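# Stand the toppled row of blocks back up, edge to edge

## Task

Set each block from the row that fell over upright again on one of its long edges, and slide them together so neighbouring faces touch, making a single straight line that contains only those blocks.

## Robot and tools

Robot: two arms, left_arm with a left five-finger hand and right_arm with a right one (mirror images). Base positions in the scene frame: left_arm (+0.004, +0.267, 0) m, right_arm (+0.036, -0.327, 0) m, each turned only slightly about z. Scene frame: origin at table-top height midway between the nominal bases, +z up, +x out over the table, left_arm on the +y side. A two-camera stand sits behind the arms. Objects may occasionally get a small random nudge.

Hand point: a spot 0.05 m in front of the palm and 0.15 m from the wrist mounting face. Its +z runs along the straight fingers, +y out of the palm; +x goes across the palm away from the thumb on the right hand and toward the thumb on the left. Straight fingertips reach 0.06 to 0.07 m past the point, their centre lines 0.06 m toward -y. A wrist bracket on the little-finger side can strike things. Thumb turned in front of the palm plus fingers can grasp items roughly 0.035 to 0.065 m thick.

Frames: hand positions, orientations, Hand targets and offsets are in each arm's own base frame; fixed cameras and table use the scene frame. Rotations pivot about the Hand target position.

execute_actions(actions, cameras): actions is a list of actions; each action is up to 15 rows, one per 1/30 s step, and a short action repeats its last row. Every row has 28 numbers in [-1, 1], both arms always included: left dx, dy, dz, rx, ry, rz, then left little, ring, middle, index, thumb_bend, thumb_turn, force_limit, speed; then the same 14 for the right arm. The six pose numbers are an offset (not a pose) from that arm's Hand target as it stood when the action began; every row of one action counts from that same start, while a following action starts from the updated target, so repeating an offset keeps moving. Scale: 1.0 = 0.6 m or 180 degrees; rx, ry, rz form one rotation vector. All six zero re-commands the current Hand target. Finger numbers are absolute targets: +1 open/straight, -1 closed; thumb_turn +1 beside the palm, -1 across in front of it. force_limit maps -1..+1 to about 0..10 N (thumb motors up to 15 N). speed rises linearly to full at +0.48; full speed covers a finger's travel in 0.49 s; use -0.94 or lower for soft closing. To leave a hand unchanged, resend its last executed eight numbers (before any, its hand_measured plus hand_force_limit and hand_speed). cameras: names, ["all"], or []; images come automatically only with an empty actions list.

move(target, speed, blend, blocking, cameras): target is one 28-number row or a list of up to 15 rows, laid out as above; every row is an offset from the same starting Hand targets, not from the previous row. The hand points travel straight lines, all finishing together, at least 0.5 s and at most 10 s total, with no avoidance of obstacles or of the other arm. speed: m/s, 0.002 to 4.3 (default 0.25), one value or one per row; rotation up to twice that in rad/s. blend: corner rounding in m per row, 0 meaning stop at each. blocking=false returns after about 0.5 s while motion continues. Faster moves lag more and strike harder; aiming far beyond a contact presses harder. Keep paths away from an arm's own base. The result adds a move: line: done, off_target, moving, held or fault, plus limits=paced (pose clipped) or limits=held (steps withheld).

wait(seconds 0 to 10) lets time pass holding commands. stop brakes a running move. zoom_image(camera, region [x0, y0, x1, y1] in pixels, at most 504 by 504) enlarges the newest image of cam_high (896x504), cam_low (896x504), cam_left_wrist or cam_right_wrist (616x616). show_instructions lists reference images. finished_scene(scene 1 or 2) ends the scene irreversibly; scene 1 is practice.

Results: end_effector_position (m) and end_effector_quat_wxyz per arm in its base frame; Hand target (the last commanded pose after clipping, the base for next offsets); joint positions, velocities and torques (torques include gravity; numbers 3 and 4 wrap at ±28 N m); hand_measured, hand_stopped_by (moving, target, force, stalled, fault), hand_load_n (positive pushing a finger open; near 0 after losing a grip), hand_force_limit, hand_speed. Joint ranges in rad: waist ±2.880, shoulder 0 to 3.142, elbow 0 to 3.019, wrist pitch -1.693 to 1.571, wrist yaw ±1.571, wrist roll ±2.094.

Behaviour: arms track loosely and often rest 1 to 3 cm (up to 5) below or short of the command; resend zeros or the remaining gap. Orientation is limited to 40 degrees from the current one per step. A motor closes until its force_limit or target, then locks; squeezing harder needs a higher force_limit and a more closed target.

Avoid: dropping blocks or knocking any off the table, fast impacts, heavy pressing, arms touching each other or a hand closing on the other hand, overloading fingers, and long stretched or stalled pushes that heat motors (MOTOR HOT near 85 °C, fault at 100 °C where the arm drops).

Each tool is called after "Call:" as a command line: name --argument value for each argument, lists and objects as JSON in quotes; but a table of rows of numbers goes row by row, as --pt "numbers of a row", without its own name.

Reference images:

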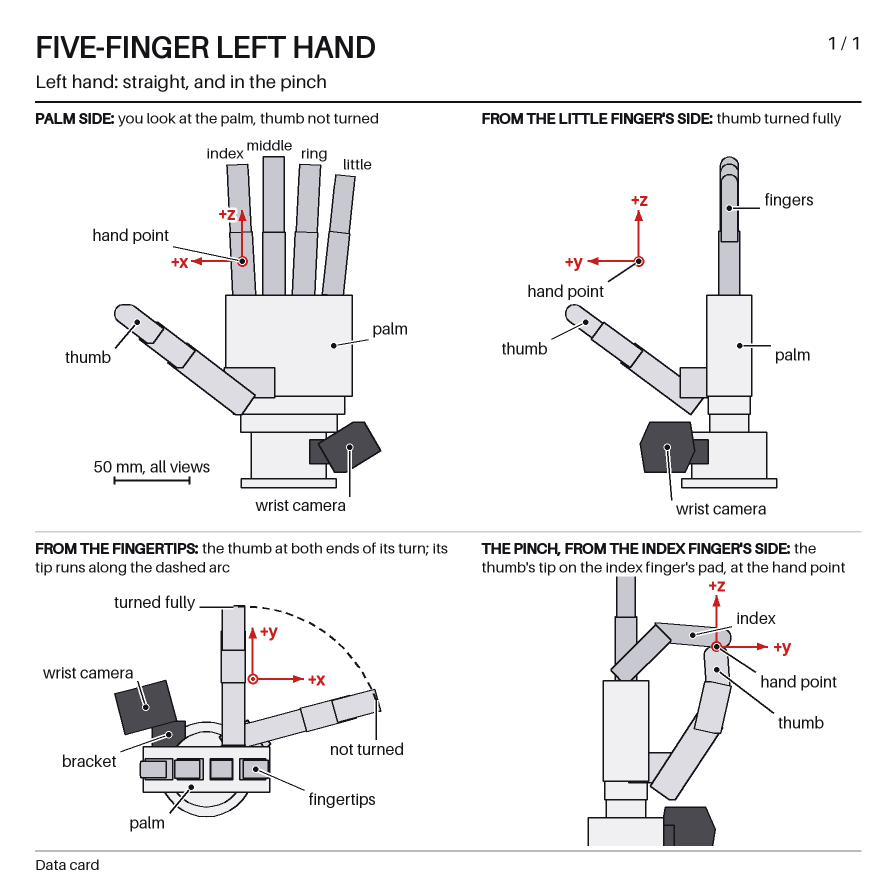

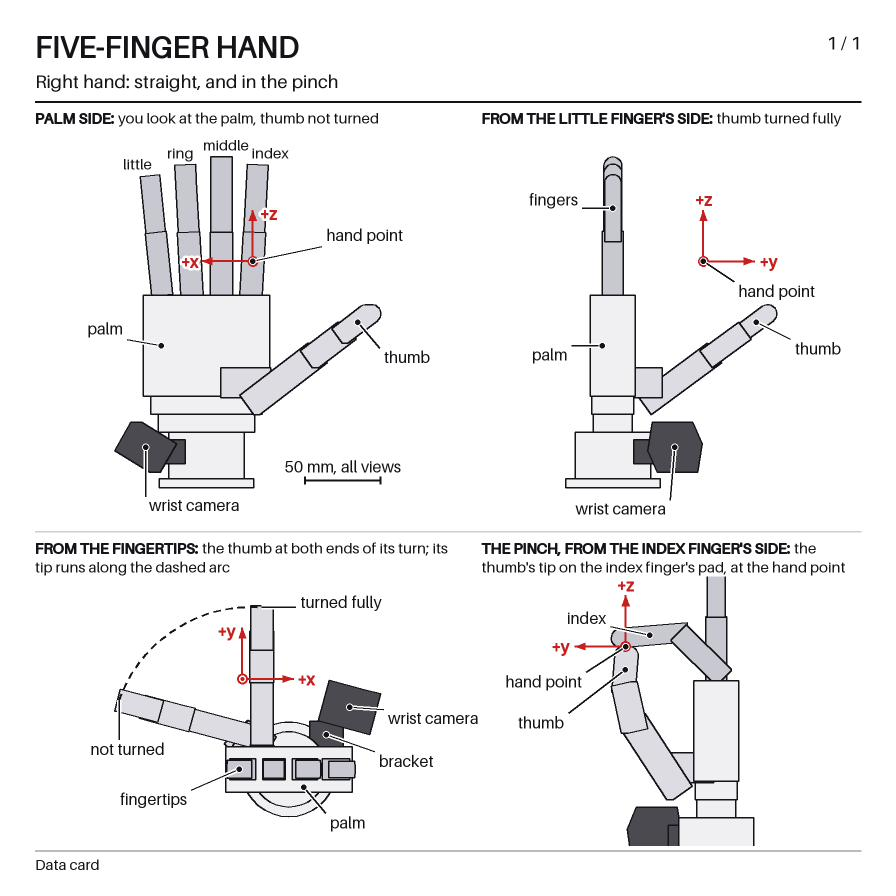

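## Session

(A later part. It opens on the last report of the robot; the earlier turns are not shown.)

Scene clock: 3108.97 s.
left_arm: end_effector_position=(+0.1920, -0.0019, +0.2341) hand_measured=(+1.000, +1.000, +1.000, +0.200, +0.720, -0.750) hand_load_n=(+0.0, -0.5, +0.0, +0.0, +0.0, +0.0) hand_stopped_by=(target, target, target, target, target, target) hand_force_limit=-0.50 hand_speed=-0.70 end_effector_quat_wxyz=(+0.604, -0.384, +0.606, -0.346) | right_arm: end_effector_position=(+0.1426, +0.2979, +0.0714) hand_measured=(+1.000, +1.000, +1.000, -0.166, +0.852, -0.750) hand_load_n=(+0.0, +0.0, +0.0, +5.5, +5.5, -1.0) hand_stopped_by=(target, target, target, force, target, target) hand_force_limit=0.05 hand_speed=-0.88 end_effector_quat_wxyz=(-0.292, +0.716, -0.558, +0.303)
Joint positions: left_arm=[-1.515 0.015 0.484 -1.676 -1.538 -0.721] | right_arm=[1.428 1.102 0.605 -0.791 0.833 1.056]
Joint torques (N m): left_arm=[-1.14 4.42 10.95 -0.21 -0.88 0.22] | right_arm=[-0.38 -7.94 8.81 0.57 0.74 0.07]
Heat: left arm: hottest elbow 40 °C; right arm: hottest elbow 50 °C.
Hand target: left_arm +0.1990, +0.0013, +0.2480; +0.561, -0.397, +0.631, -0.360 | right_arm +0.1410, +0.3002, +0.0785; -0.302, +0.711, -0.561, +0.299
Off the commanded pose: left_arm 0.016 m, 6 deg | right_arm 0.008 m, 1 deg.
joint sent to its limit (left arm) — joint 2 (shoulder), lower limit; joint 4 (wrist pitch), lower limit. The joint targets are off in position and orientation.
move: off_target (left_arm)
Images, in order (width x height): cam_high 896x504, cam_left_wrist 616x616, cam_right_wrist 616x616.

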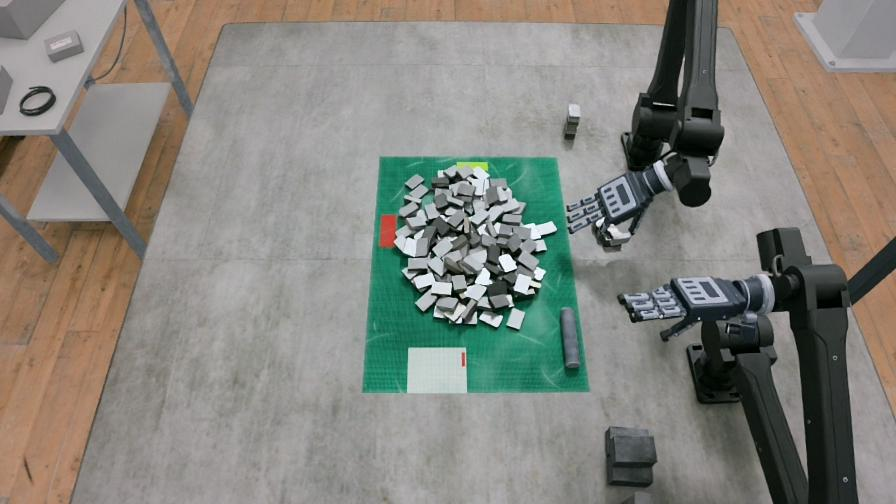

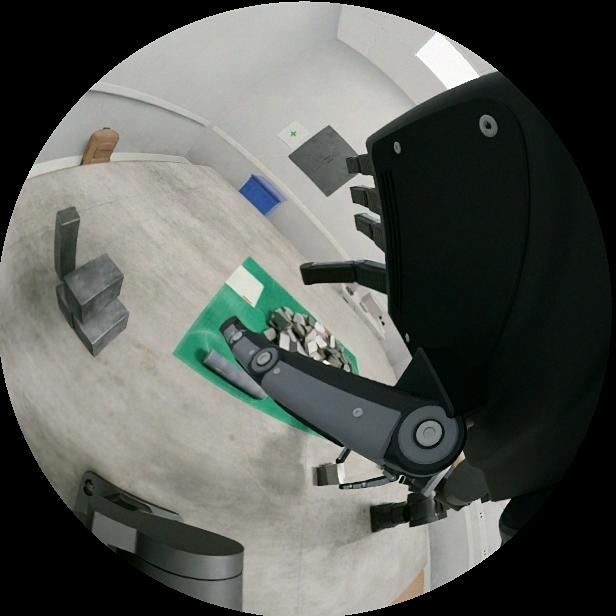

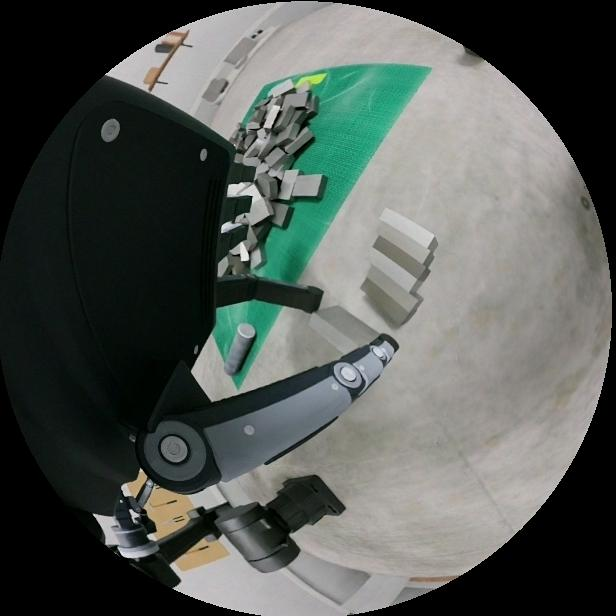

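Call:
move --target '[0,0,0,0,0,0,1,1,1,0.2,0.72,-0.75,-0.5,-0.7,0.002,-0.002,-0.068,0,0,0,1,1,1,-0.42,0.85,-0.75,0.05,-0.88]' --speed 0.06 --cameras '["cam_high","cam_right_wrist","cam_left_wrist"]'

Call:
zoom_image --camera "cam_high" --region '[580, 190, 650, 260]'

Call:
zoom_image --camera "cam_right_wrist" --region '[280, 200, 460, 380]'

Call:
zoom_image --camera "cam_left_wrist" --region '[290, 420, 410, 540]'

Scene clock: 3118.83 s.
left_arm: end_effector_position=(+0.1920, -0.0019, +0.2341) hand_measured=(+1.000, +1.000, +1.000, +0.200, +0.720, -0.750) hand_load_n=(+0.0, +0.0, +0.0, -0.5, +0.0, +0.0) hand_stopped_by=(target, target, target, target, target, target) hand_force_limit=-0.50 hand_speed=-0.70 end_effector_quat_wxyz=(+0.604, -0.384, +0.606, -0.346) | right_arm: end_effector_position=(+0.1421, +0.2944, +0.0390) hand_measured=(+1.000, +1.000, +1.000, -0.166, +0.852, -0.750) hand_load_n=(+0.0, +0.0, +0.0, +5.5, +5.5, -0.5) hand_stopped_by=(target, target, target, force, target, target) hand_force_limit=0.05 hand_speed=-0.88 end_effector_quat_wxyz=(-0.298, +0.713, -0.560, +0.300)
Joint positions: left_arm=[-1.515 0.015 0.484 -1.676 -1.538 -0.721] | right_arm=[1.428 1.147 0.532 -0.66 0.833 1.056]
Joint torques (N m): left_arm=[-1.08 4.42 10.95 -0.21 -0.88 0.22] | right_arm=[-0.79 -5.66 8.34 1.35 0.68 0.03]
Heat: left arm: hottest elbow 40 °C; right arm: hottest elbow 49 °C.
Hand target: left_arm +0.1990, +0.0013, +0.2480; +0.561, -0.397, +0.631, -0.360 | right_arm +0.1422, +0.2992, +0.0377; -0.302, +0.711, -0.561, +0.298
Off the commanded pose: left_arm 0.016 m, 6 deg | right_arm 0.005 m, 1 deg.
joint sent to its limit (left arm) — joint 2 (shoulder), lower limit; joint 4 (wrist pitch), lower limit. The joint targets are off in position and orientation.
move: off_target (left_arm)
Images, in order (width x height): cam_high 896x504, cam_left_wrist 616x616, cam_right_wrist 616x616.

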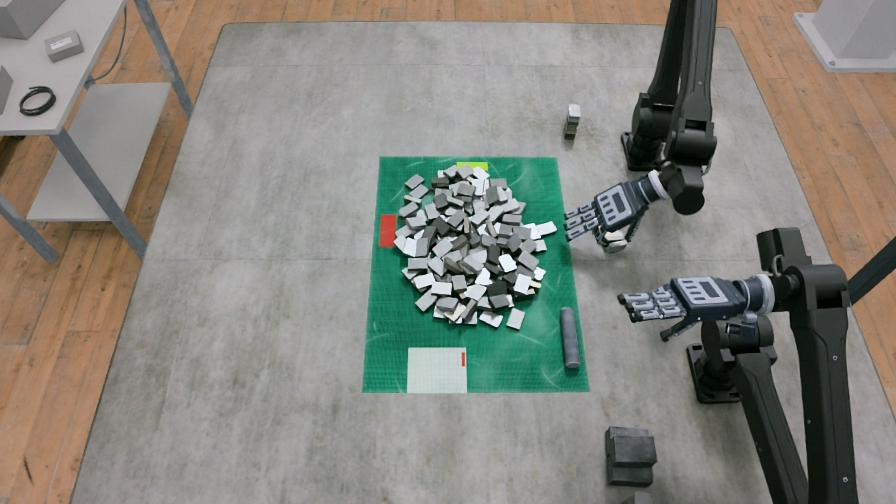

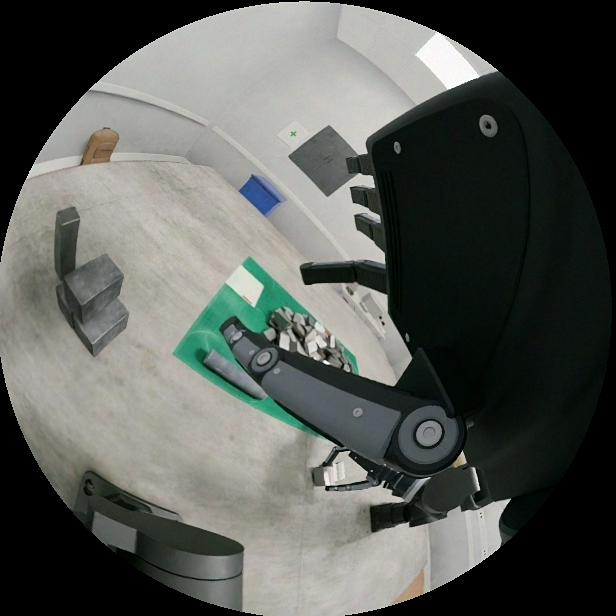

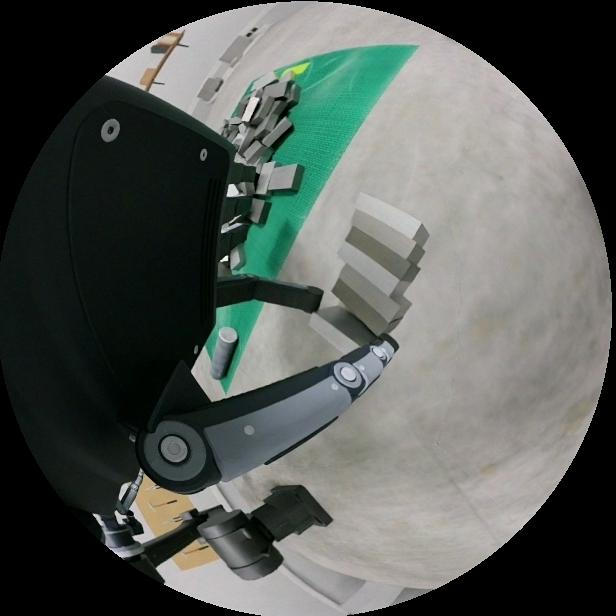

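Scaled by 7.200 from the camera's 896x504 image, which has a finer 1280x720 frame.

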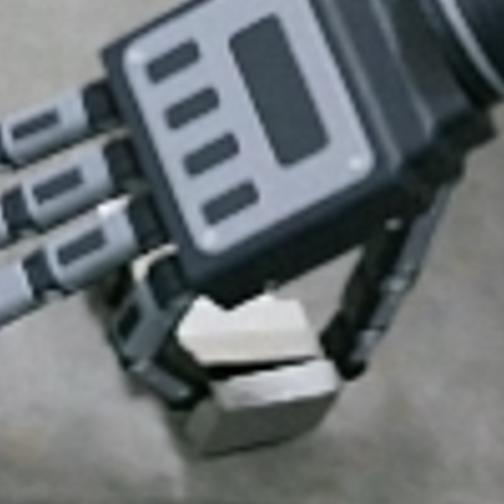

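Scaled by 2.800 from the camera's 616x616 image, which has a finer 880x880 frame.

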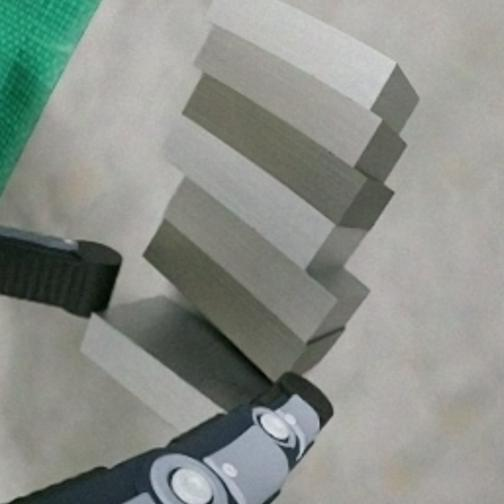

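Scaled by 4.200 from the camera's 616x616 image, which has a finer 880x880 frame.

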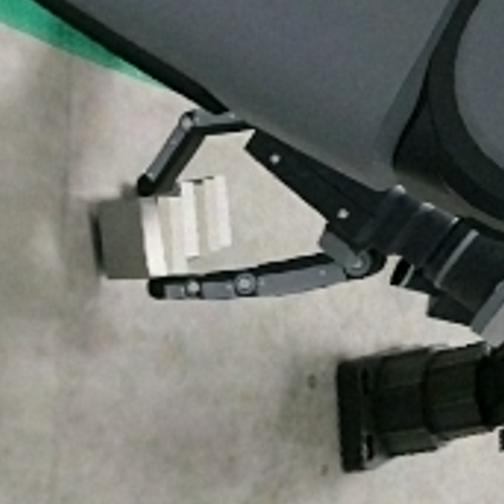

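Call:
move --target '[0,0,0,0,0,0,1,1,1,0.2,0.72,-0.75,-0.5,-0.7,0.0,0.006,-0.0145,0,0,0,1,1,1,-0.42,0.85,-0.75,0.05,-0.88]' --speed 0.04 --cameras '["cam_high","cam_right_wrist","cam_left_wrist"]'

Call:
zoom_image --camera "cam_high" --region '[580, 190, 650, 260]'

Call:
zoom_image --camera "cam_right_wrist" --region '[280, 200, 460, 380]'

Call:
zoom_image --camera "cam_left_wrist" --region '[290, 420, 410, 540]'

Scene clock: 3127.93 s.
left_arm: end_effector_position=(+0.1920, -0.0019, +0.2341) hand_measured=(+1.000, +1.000, +1.000, +0.200, +0.720, -0.750) hand_load_n=(+0.0, +0.0, +0.0, +0.0, +0.0, +0.0) hand_stopped_by=(target, target, target, target, target, target) hand_force_limit=-0.50 hand_speed=-0.70 end_effector_quat_wxyz=(+0.604, -0.384, +0.606, -0.346) | right_arm: end_effector_position=(+0.1427, +0.2988, +0.0316) hand_measured=(+1.000, +1.000, +1.000, -0.166, +0.852, -0.750) hand_load_n=(+0.0, -0.5, +0.0, +5.5, +5.5, -1.0) hand_stopped_by=(target, target, target, force, target, target) hand_force_limit=0.05 hand_speed=-0.88 end_effector_quat_wxyz=(-0.298, +0.713, -0.560, +0.299)
Joint positions: left_arm=[-1.515 0.015 0.484 -1.676 -1.538 -0.721] | right_arm=[1.428 1.178 0.53 -0.625 0.833 1.056]
Joint torques (N m): left_arm=[-1.08 4.42 10.93 -0.2 -0.88 0.23] | right_arm=[-0.67 -5.71 8.01 1.4 0.78 0.06]
Heat: left arm: hottest elbow 40 °C; right arm: hottest elbow 49 °C.
Hand target: left_arm +0.1990, +0.0013, +0.2480; +0.561, -0.397, +0.631, -0.360 | right_arm +0.1422, +0.3027, +0.0290; -0.302, +0.711, -0.561, +0.298
Off the commanded pose: left_arm 0.016 m, 6 deg | right_arm 0.005 m, 1 deg.
joint sent to its limit (left arm) — joint 2 (shoulder), lower limit; joint 4 (wrist pitch), lower limit. The joint targets are off in position and orientation.
move: off_target (left_arm)
Images, in order (width x height): cam_high 896x504, cam_left_wrist 616x616, cam_right_wrist 616x616.

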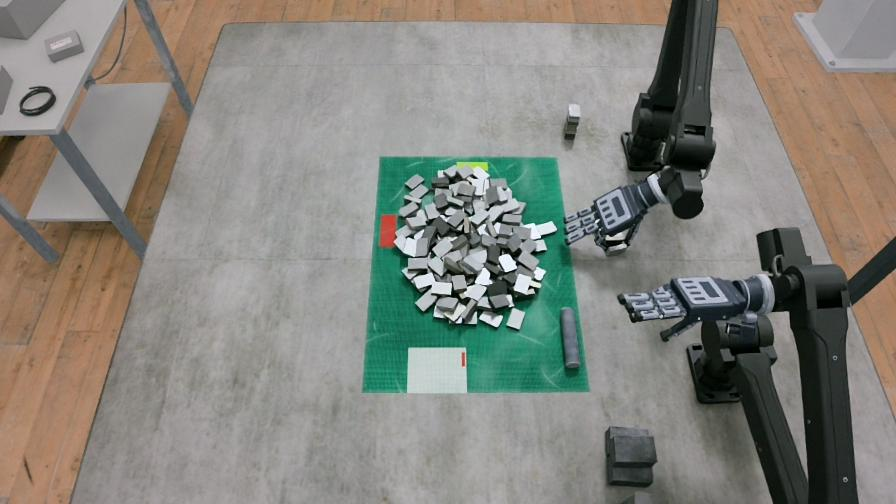

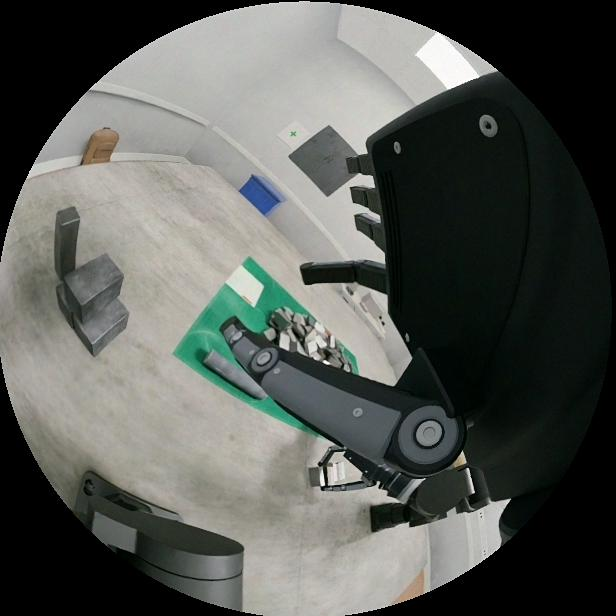

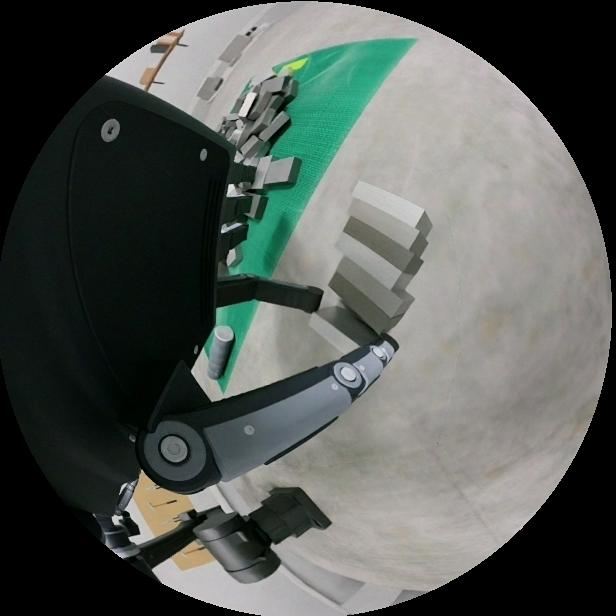

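Scaled by 7.200 from the camera's 896x504 image, which has a finer 1280x720 frame.

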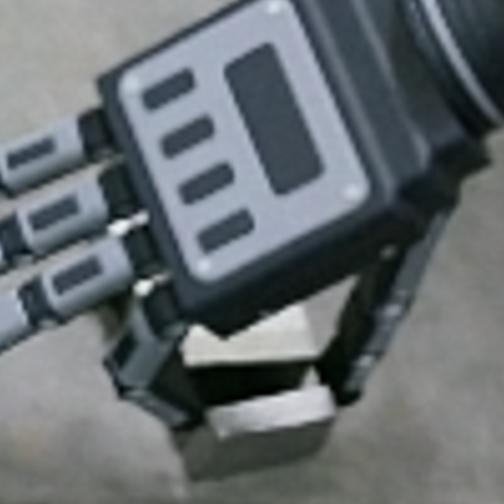

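Scaled by 2.800 from the camera's 616x616 image, which has a finer 880x880 frame.

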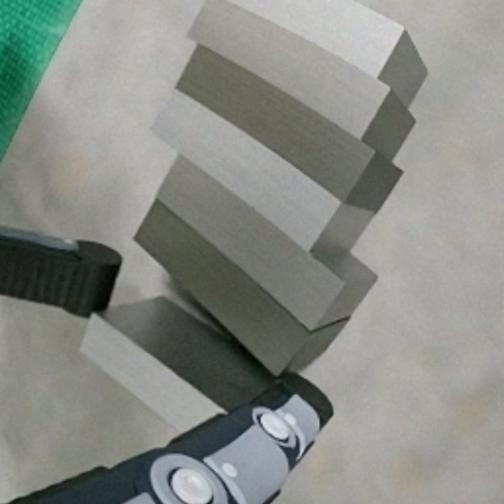

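Scaled by 4.200 from the camera's 616x616 image, which has a finer 880x880 frame.

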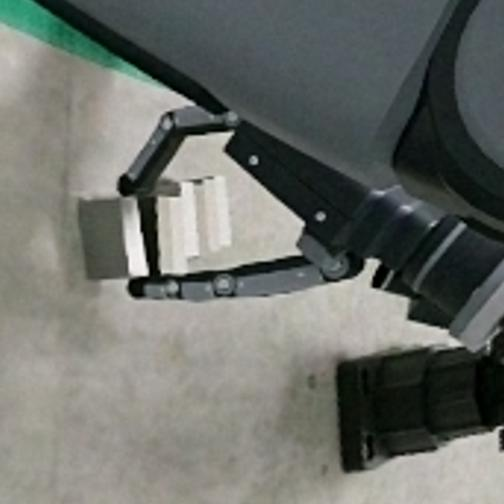

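Call:
move --target '[0,0,0,0,0,0,1,1,1,0.2,0.72,-0.75,-0.5,-0.7,0.0,-0.001,-0.006,0,0,0,1,1,1,-0.42,0.85,-0.75,0.05,-0.88]' --speed 0.03 --cameras '["cam_high","cam_left_wrist"]'

Call:
zoom_image --camera "cam_high" --region '[590, 210, 640, 260]'

Call:
zoom_image --camera "cam_left_wrist" --region '[300, 450, 370, 520]'

Scene clock: 3132.87 s.
left_arm: end_effector_position=(+0.1920, -0.0019, +0.2341) hand_measured=(+1.000, +1.000, +1.000, +0.200, +0.720, -0.750) hand_load_n=(+0.0, +0.0, +0.0, +0.0, +0.0, +0.0) hand_stopped_by=(target, target, target, target, target, target) hand_force_limit=-0.50 hand_speed=-0.70 end_effector_quat_wxyz=(+0.604, -0.384, +0.606, -0.346) | right_arm: end_effector_position=(+0.1433, +0.3005, +0.0313) hand_measured=(+1.000, +1.000, +1.000, -0.166, +0.852, -0.750) hand_load_n=(-0.5, +0.0, +0.0, +5.5, +5.5, -1.5) hand_stopped_by=(target, target, target, force, target, target) hand_force_limit=0.05 hand_speed=-0.88 end_effector_quat_wxyz=(-0.302, +0.711, -0.561, +0.298)
Joint positions: left_arm=[-1.515 0.015 0.484 -1.676 -1.538 -0.721] | right_arm=[1.428 1.179 0.527 -0.612 0.835 1.056]
Joint torques (N m): left_arm=[-1.14 4.42 10.95 -0.23 -0.88 0.22] | right_arm=[-0.62 -4.84 7.65 1.63 0.65 0.05]
Heat: left arm: hottest elbow 40 °C; right arm: hottest elbow 49 °C.
Hand target: left_arm +0.1990, +0.0013, +0.2480; +0.561, -0.397, +0.631, -0.360 | right_arm +0.1422, +0.3020, +0.0254; -0.302, +0.711, -0.561, +0.299
Off the commanded pose: left_arm 0.016 m, 6 deg | right_arm 0.006 m, 0 deg.
joint sent to its limit (left arm) — joint 2 (shoulder), lower limit; joint 4 (wrist pitch), lower limit. The joint targets are off in position and orientation.
move: off_target (left_arm)
Images, in order (width x height): cam_high 896x504, cam_left_wrist 616x616.

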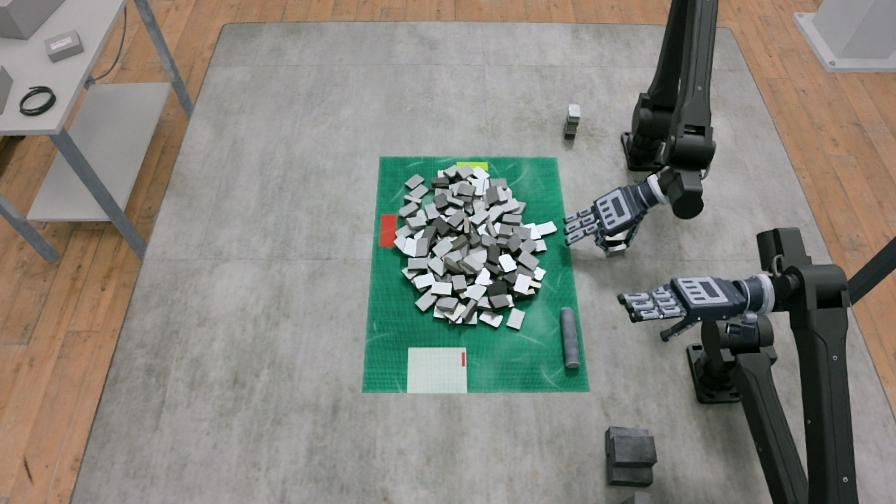

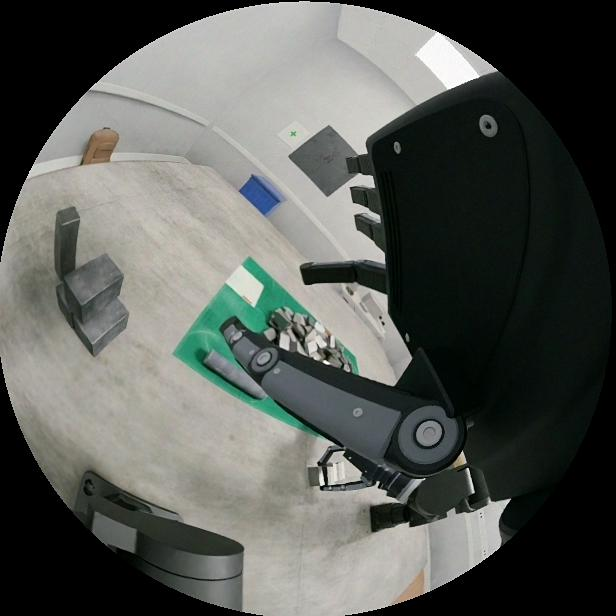

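Scaled by 10.080 from the camera's 896x504 image, which has a finer 1280x720 frame.

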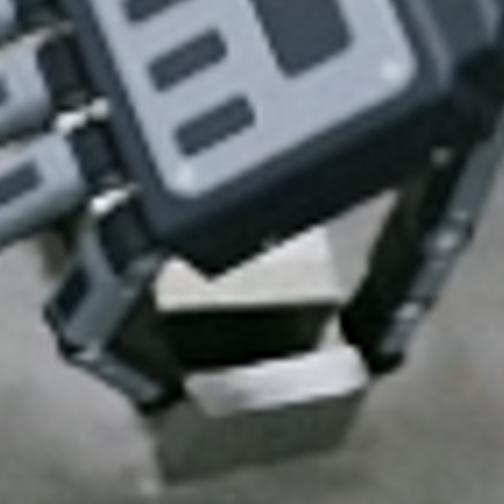

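Scaled by 7.200 from the camera's 616x616 image, which has a finer 880x880 frame.

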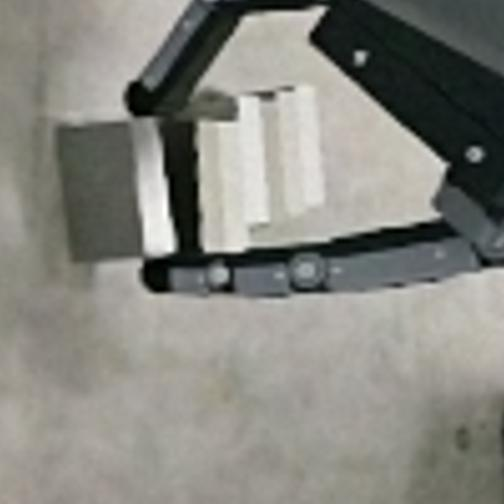

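Call:
move --target '[0,0,0,0,0,0,1,1,1,0.2,0.72,-0.75,-0.5,-0.7,0.0,-0.003,-0.006,0,0,0,1,1,1,-0.42,0.85,-0.75,0.05,-0.88]' --speed 0.03 --cameras '["cam_high","cam_left_wrist"]'

Call:
zoom_image --camera "cam_high" --region '[590, 210, 640, 260]'

Call:
zoom_image --camera "cam_left_wrist" --region '[300, 450, 370, 520]'

Scene clock: 3144.63 s.
left_arm: end_effector_position=(+0.1920, -0.0019, +0.2341) hand_measured=(+1.000, +1.000, +1.000, +0.200, +0.720, -0.750) hand_load_n=(+0.0, +0.0, +0.0, +0.0, +0.0, +0.0) hand_stopped_by=(target, target, target, target, target, target) hand_force_limit=-0.50 hand_speed=-0.70 end_effector_quat_wxyz=(+0.604, -0.384, +0.606, -0.346) | right_arm: end_effector_position=(+0.1436, +0.3007, +0.0299) hand_measured=(+1.000, +1.000, +1.000, -0.166, +0.852, -0.750) hand_load_n=(+0.0, +0.0, +0.0, +5.5, +5.5, -1.5) hand_stopped_by=(target, target, target, force, target, target) hand_force_limit=0.05 hand_speed=-0.88 end_effector_quat_wxyz=(-0.305, +0.709, -0.562, +0.297)
Joint positions: left_arm=[-1.515 0.015 0.484 -1.676 -1.538 -0.721] | right_arm=[1.428 1.179 0.52 -0.597 0.836 1.056]
Joint torques (N m): left_arm=[-1.14 4.42 10.95 -0.21 -0.87 0.23] | right_arm=[-0.67 -4.66 7.56 1.57 0.65 0.01]
Heat: left arm: hottest elbow 40 °C; right arm: hottest elbow 49 °C.
Hand target: left_arm +0.1990, +0.0013, +0.2480; +0.561, -0.397, +0.631, -0.360 | right_arm +0.1422, +0.3003, +0.0219; -0.302, +0.711, -0.561, +0.299
Off the commanded pose: left_arm 0.016 m, 6 deg | right_arm 0.008 m, 0 deg.
joint sent to its limit (left arm) — joint 2 (shoulder), lower limit; joint 4 (wrist pitch), lower limit. The joint targets are off in position and orientation.
move: off_target (left_arm)
Images, in order (width x height): cam_high 896x504, cam_left_wrist 616x616.

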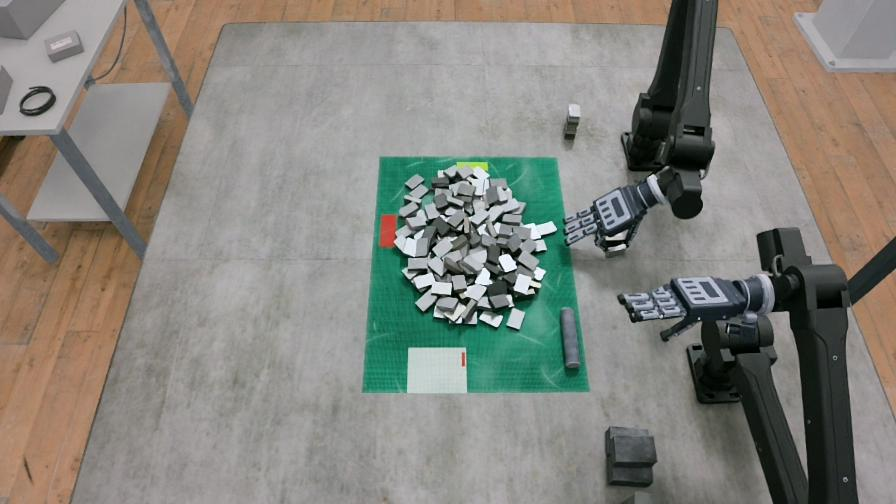

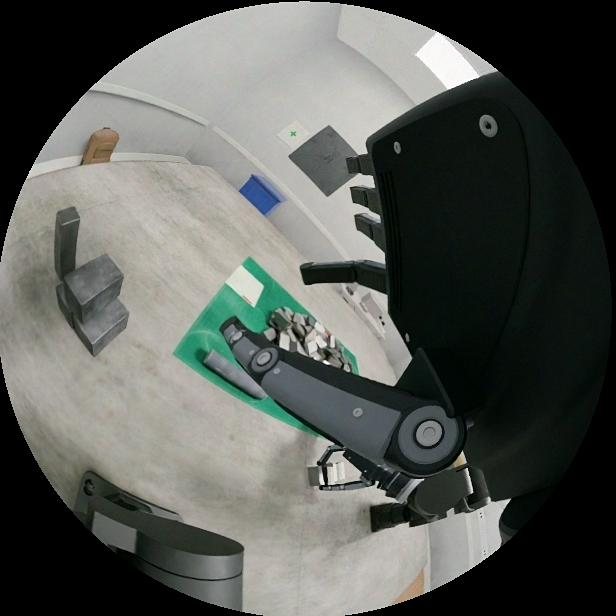

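Scaled by 10.080 from the camera's 896x504 image, which has a finer 1280x720 frame.

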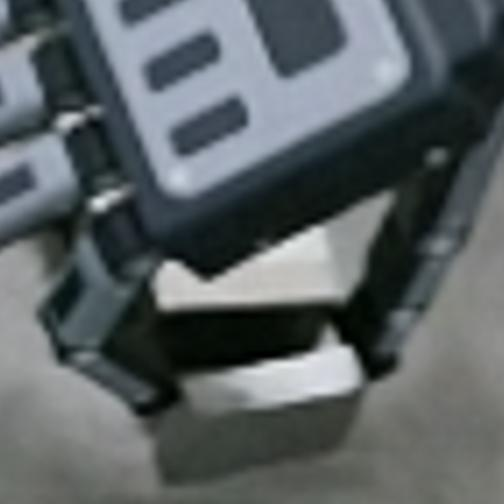

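Scaled by 7.200 from the camera's 616x616 image, which has a finer 880x880 frame.

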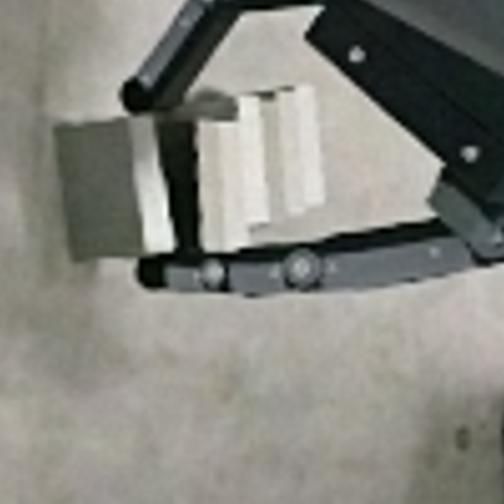

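Call:
move --target '[0,0,0,0,0,0,1,1,1,0.2,0.72,-0.75,-0.5,-0.7,0.0,0.0,0.0,0,0,0,1,1,1,-0.05,0.9,-0.75,0.05,-0.85]' --speed 0.03 --cameras '["cam_high","cam_left_wrist"]'

Call:
zoom_image --camera "cam_high" --region '[590, 210, 640, 260]'

Call:
zoom_image --camera "cam_left_wrist" --region '[300, 450, 370, 520]'

Scene clock: 3160.97 s.
left_arm: end_effector_position=(+0.1920, -0.0019, +0.2341) hand_measured=(+1.000, +1.000, +1.000, +0.200, +0.720, -0.750) hand_load_n=(+0.0, +0.0, +0.0, +0.0, +0.0, +0.0) hand_stopped_by=(target, target, target, target, target, target) hand_force_limit=-0.50 hand_speed=-0.70 end_effector_quat_wxyz=(+0.604, -0.384, +0.606, -0.346) | right_arm: end_effector_position=(+0.1432, +0.2977, +0.0259) hand_measured=(+1.000, +1.000, +1.000, -0.050, +0.900, -0.750) hand_load_n=(+0.0, +0.0, +0.0, +0.0, +0.0, +0.0) hand_stopped_by=(target, target, target, target, target, target) hand_force_limit=0.05 hand_speed=-0.85 end_effector_quat_wxyz=(-0.301, +0.711, -0.560, +0.299)
Joint positions: left_arm=[-1.515 0.015 0.484 -1.676 -1.538 -0.721] | right_arm=[1.428 1.186 0.515 -0.595 0.836 1.056]
Joint torques (N m): left_arm=[-1.14 4.48 10.95 -0.21 -0.88 0.23] | right_arm=[-0.09 -5.42 7.92 1.39 0.61 0.02]
Heat: left arm: hottest elbow 40 °C; right arm: hottest elbow 48 °C.
Hand target: left_arm +0.1990, +0.0013, +0.2480; +0.561, -0.397, +0.631, -0.360 | right_arm +0.1422, +0.3003, +0.0219; -0.302, +0.711, -0.561, +0.298
Off the commanded pose: left_arm 0.016 m, 6 deg | right_arm 0.005 m, 0 deg.
joint sent to its limit (left arm) — joint 2 (shoulder), lower limit; joint 4 (wrist pitch), lower limit. The joint targets are off in position and orientation.
move: off_target (left_arm)
Images, in order (width x height): cam_high 896x504, cam_left_wrist 616x616.

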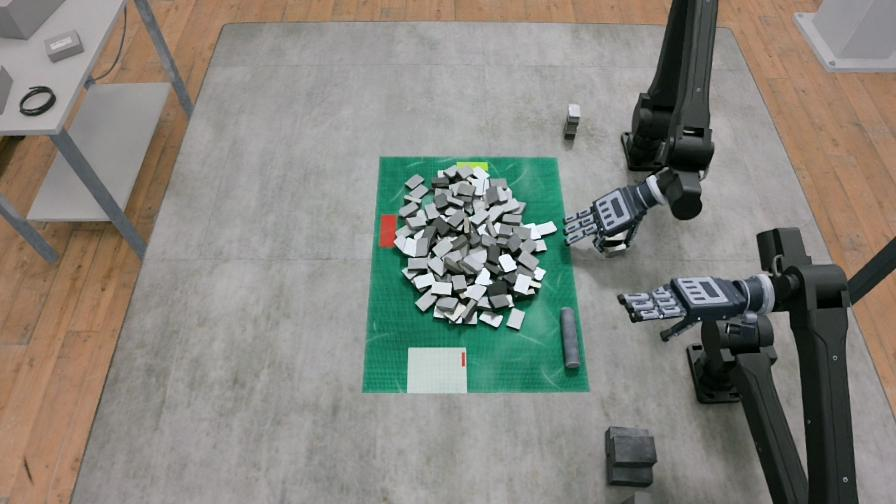

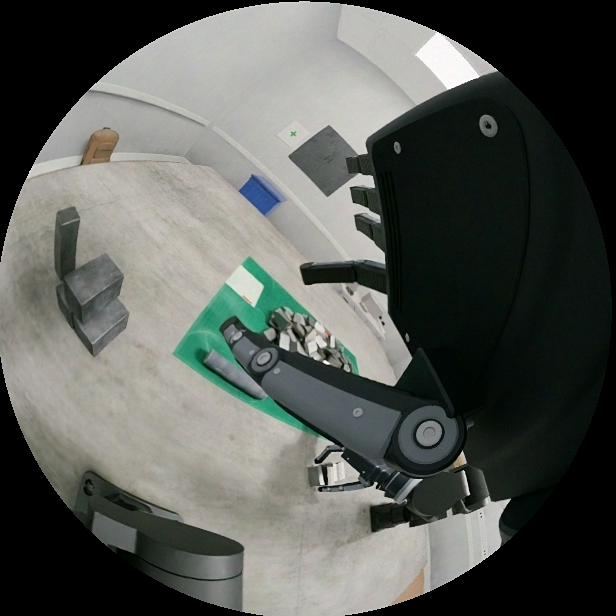

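Scaled by 10.080 from the camera's 896x504 image, which has a finer 1280x720 frame.

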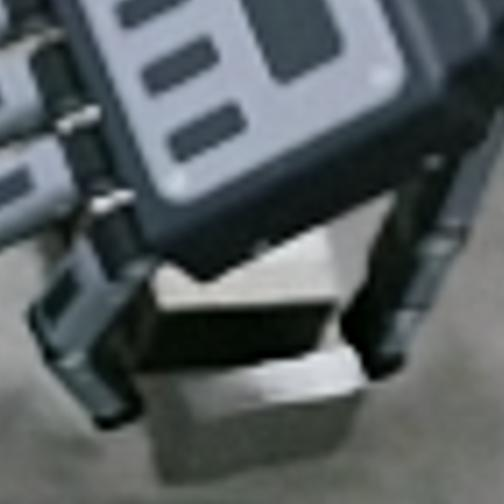

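Scaled by 7.200 from the camera's 616x616 image, which has a finer 880x880 frame.

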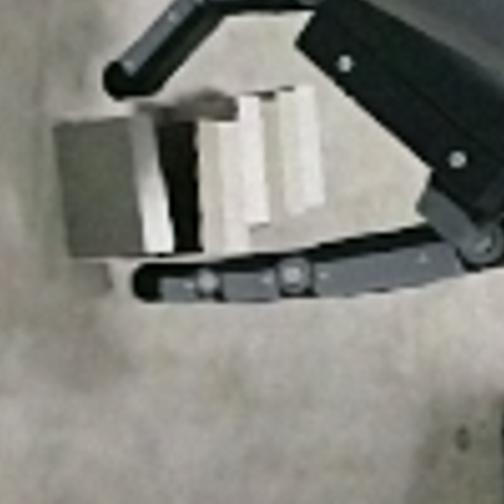

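Call:
move --pt "0 0 0 0 0 0 1 1 1 0.2 0.72 -0.75 -0.5 -0.7 0.0 0.004 0.01 0 0 0 1 1 1 0.25 1.0 -0.75 0.05 -0.7" --pt "0 0 0 0 0 0 1 1 1 0.2 0.72 -0.75 -0.5 -0.7 0.0 0.03 0.12 0 0 0 1 1 1 0.25 1.0 -0.75 0.05 -0.7" --speed '[0.03, 0.1]' --cameras '["cam_high","cam_left_wrist","cam_right_wrist"]'

Call:
zoom_image --camera "cam_high" --region '[580, 200, 650, 270]'

Call:
zoom_image --camera "cam_left_wrist" --region '[300, 440, 380, 520]'

Call:
zoom_image --camera "cam_right_wrist" --region '[280, 180, 480, 380]'

Scene clock: 3176.40 s.
left_arm: end_effector_position=(+0.1920, -0.0019, +0.2341) hand_measured=(+1.000, +1.000, +1.000, +0.200, +0.720, -0.750) hand_load_n=(+0.0, +0.0, +0.0, +0.0, +0.0, +0.0) hand_stopped_by=(target, target, target, target, target, target) hand_force_limit=-0.50 hand_speed=-0.70 end_effector_quat_wxyz=(+0.604, -0.384, +0.606, -0.346) | right_arm: end_effector_position=(+0.1421, +0.2982, +0.0712) hand_measured=(+1.000, +1.000, +1.000, +0.250, +1.000, -0.750) hand_load_n=(+0.0, +0.0, +0.0, +0.0, +0.0, +0.0) hand_stopped_by=(target, target, target, target, target, target) hand_force_limit=0.05 hand_speed=-0.70 end_effector_quat_wxyz=(-0.278, +0.720, -0.553, +0.312)
Joint positions: left_arm=[-1.515 0.015 0.484 -1.676 -1.538 -0.721] | right_arm=[1.432 1.129 0.629 -0.829 0.836 1.063]
Joint torques (N m): left_arm=[-1.14 4.48 10.93 -0.2 -0.88 0.23] | right_arm=[0.15 -7.47 12.33 0.69 0.69 0.05]
Heat: left arm: hottest elbow 40 °C; right arm: hottest elbow 48 °C.
Hand target: left_arm +0.1990, +0.0013, +0.2480; +0.561, -0.397, +0.631, -0.360 | right_arm +0.1422, +0.3183, +0.0938; -0.302, +0.711, -0.561, +0.299
Off the commanded pose: left_arm 0.016 m, 6 deg | right_arm 0.030 m, 3 deg.
joint sent to its limit (left arm) — joint 2 (shoulder), lower limit; joint 4 (wrist pitch), lower limit. The joint targets are off in position and orientation.
move: off_target (left_arm, right_arm)
Images, in order (width x height): cam_high 896x504, cam_left_wrist 616x616, cam_right_wrist 616x616.

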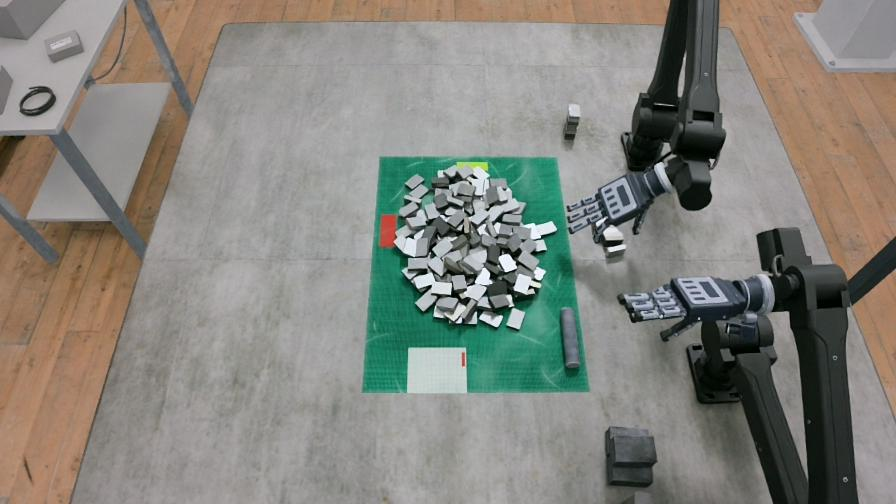

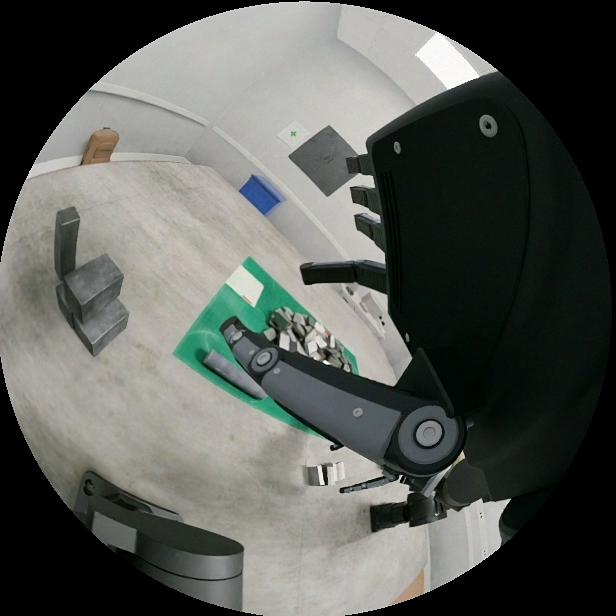

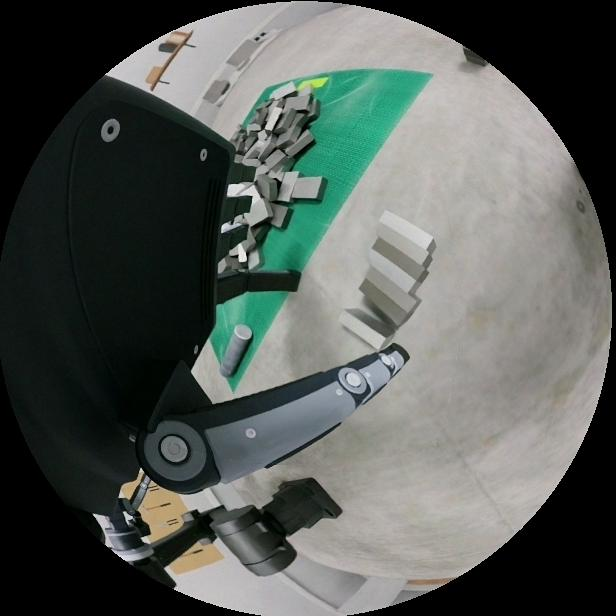

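Scaled by 7.200 from the camera's 896x504 image, which has a finer 1280x720 frame.

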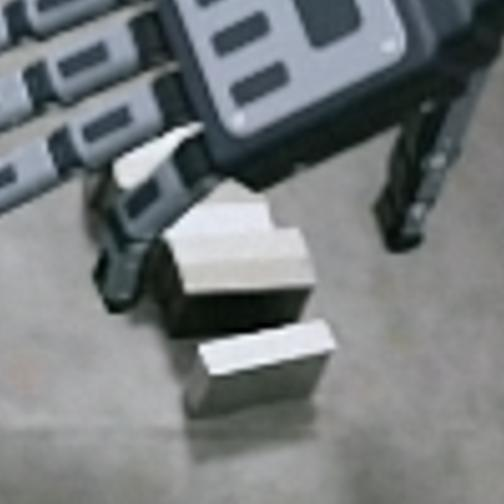

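Scaled by 6.300 from the camera's 616x616 image, which has a finer 880x880 frame.

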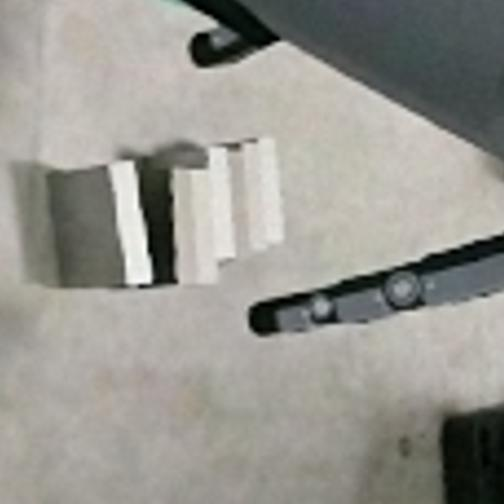

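Scaled by 2.520 from the camera's 616x616 image, which has a finer 880x880 frame.

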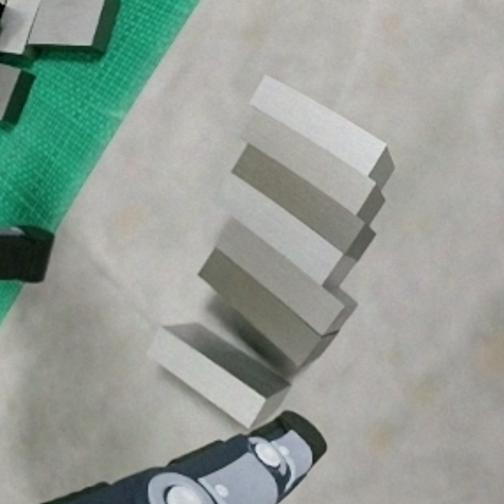

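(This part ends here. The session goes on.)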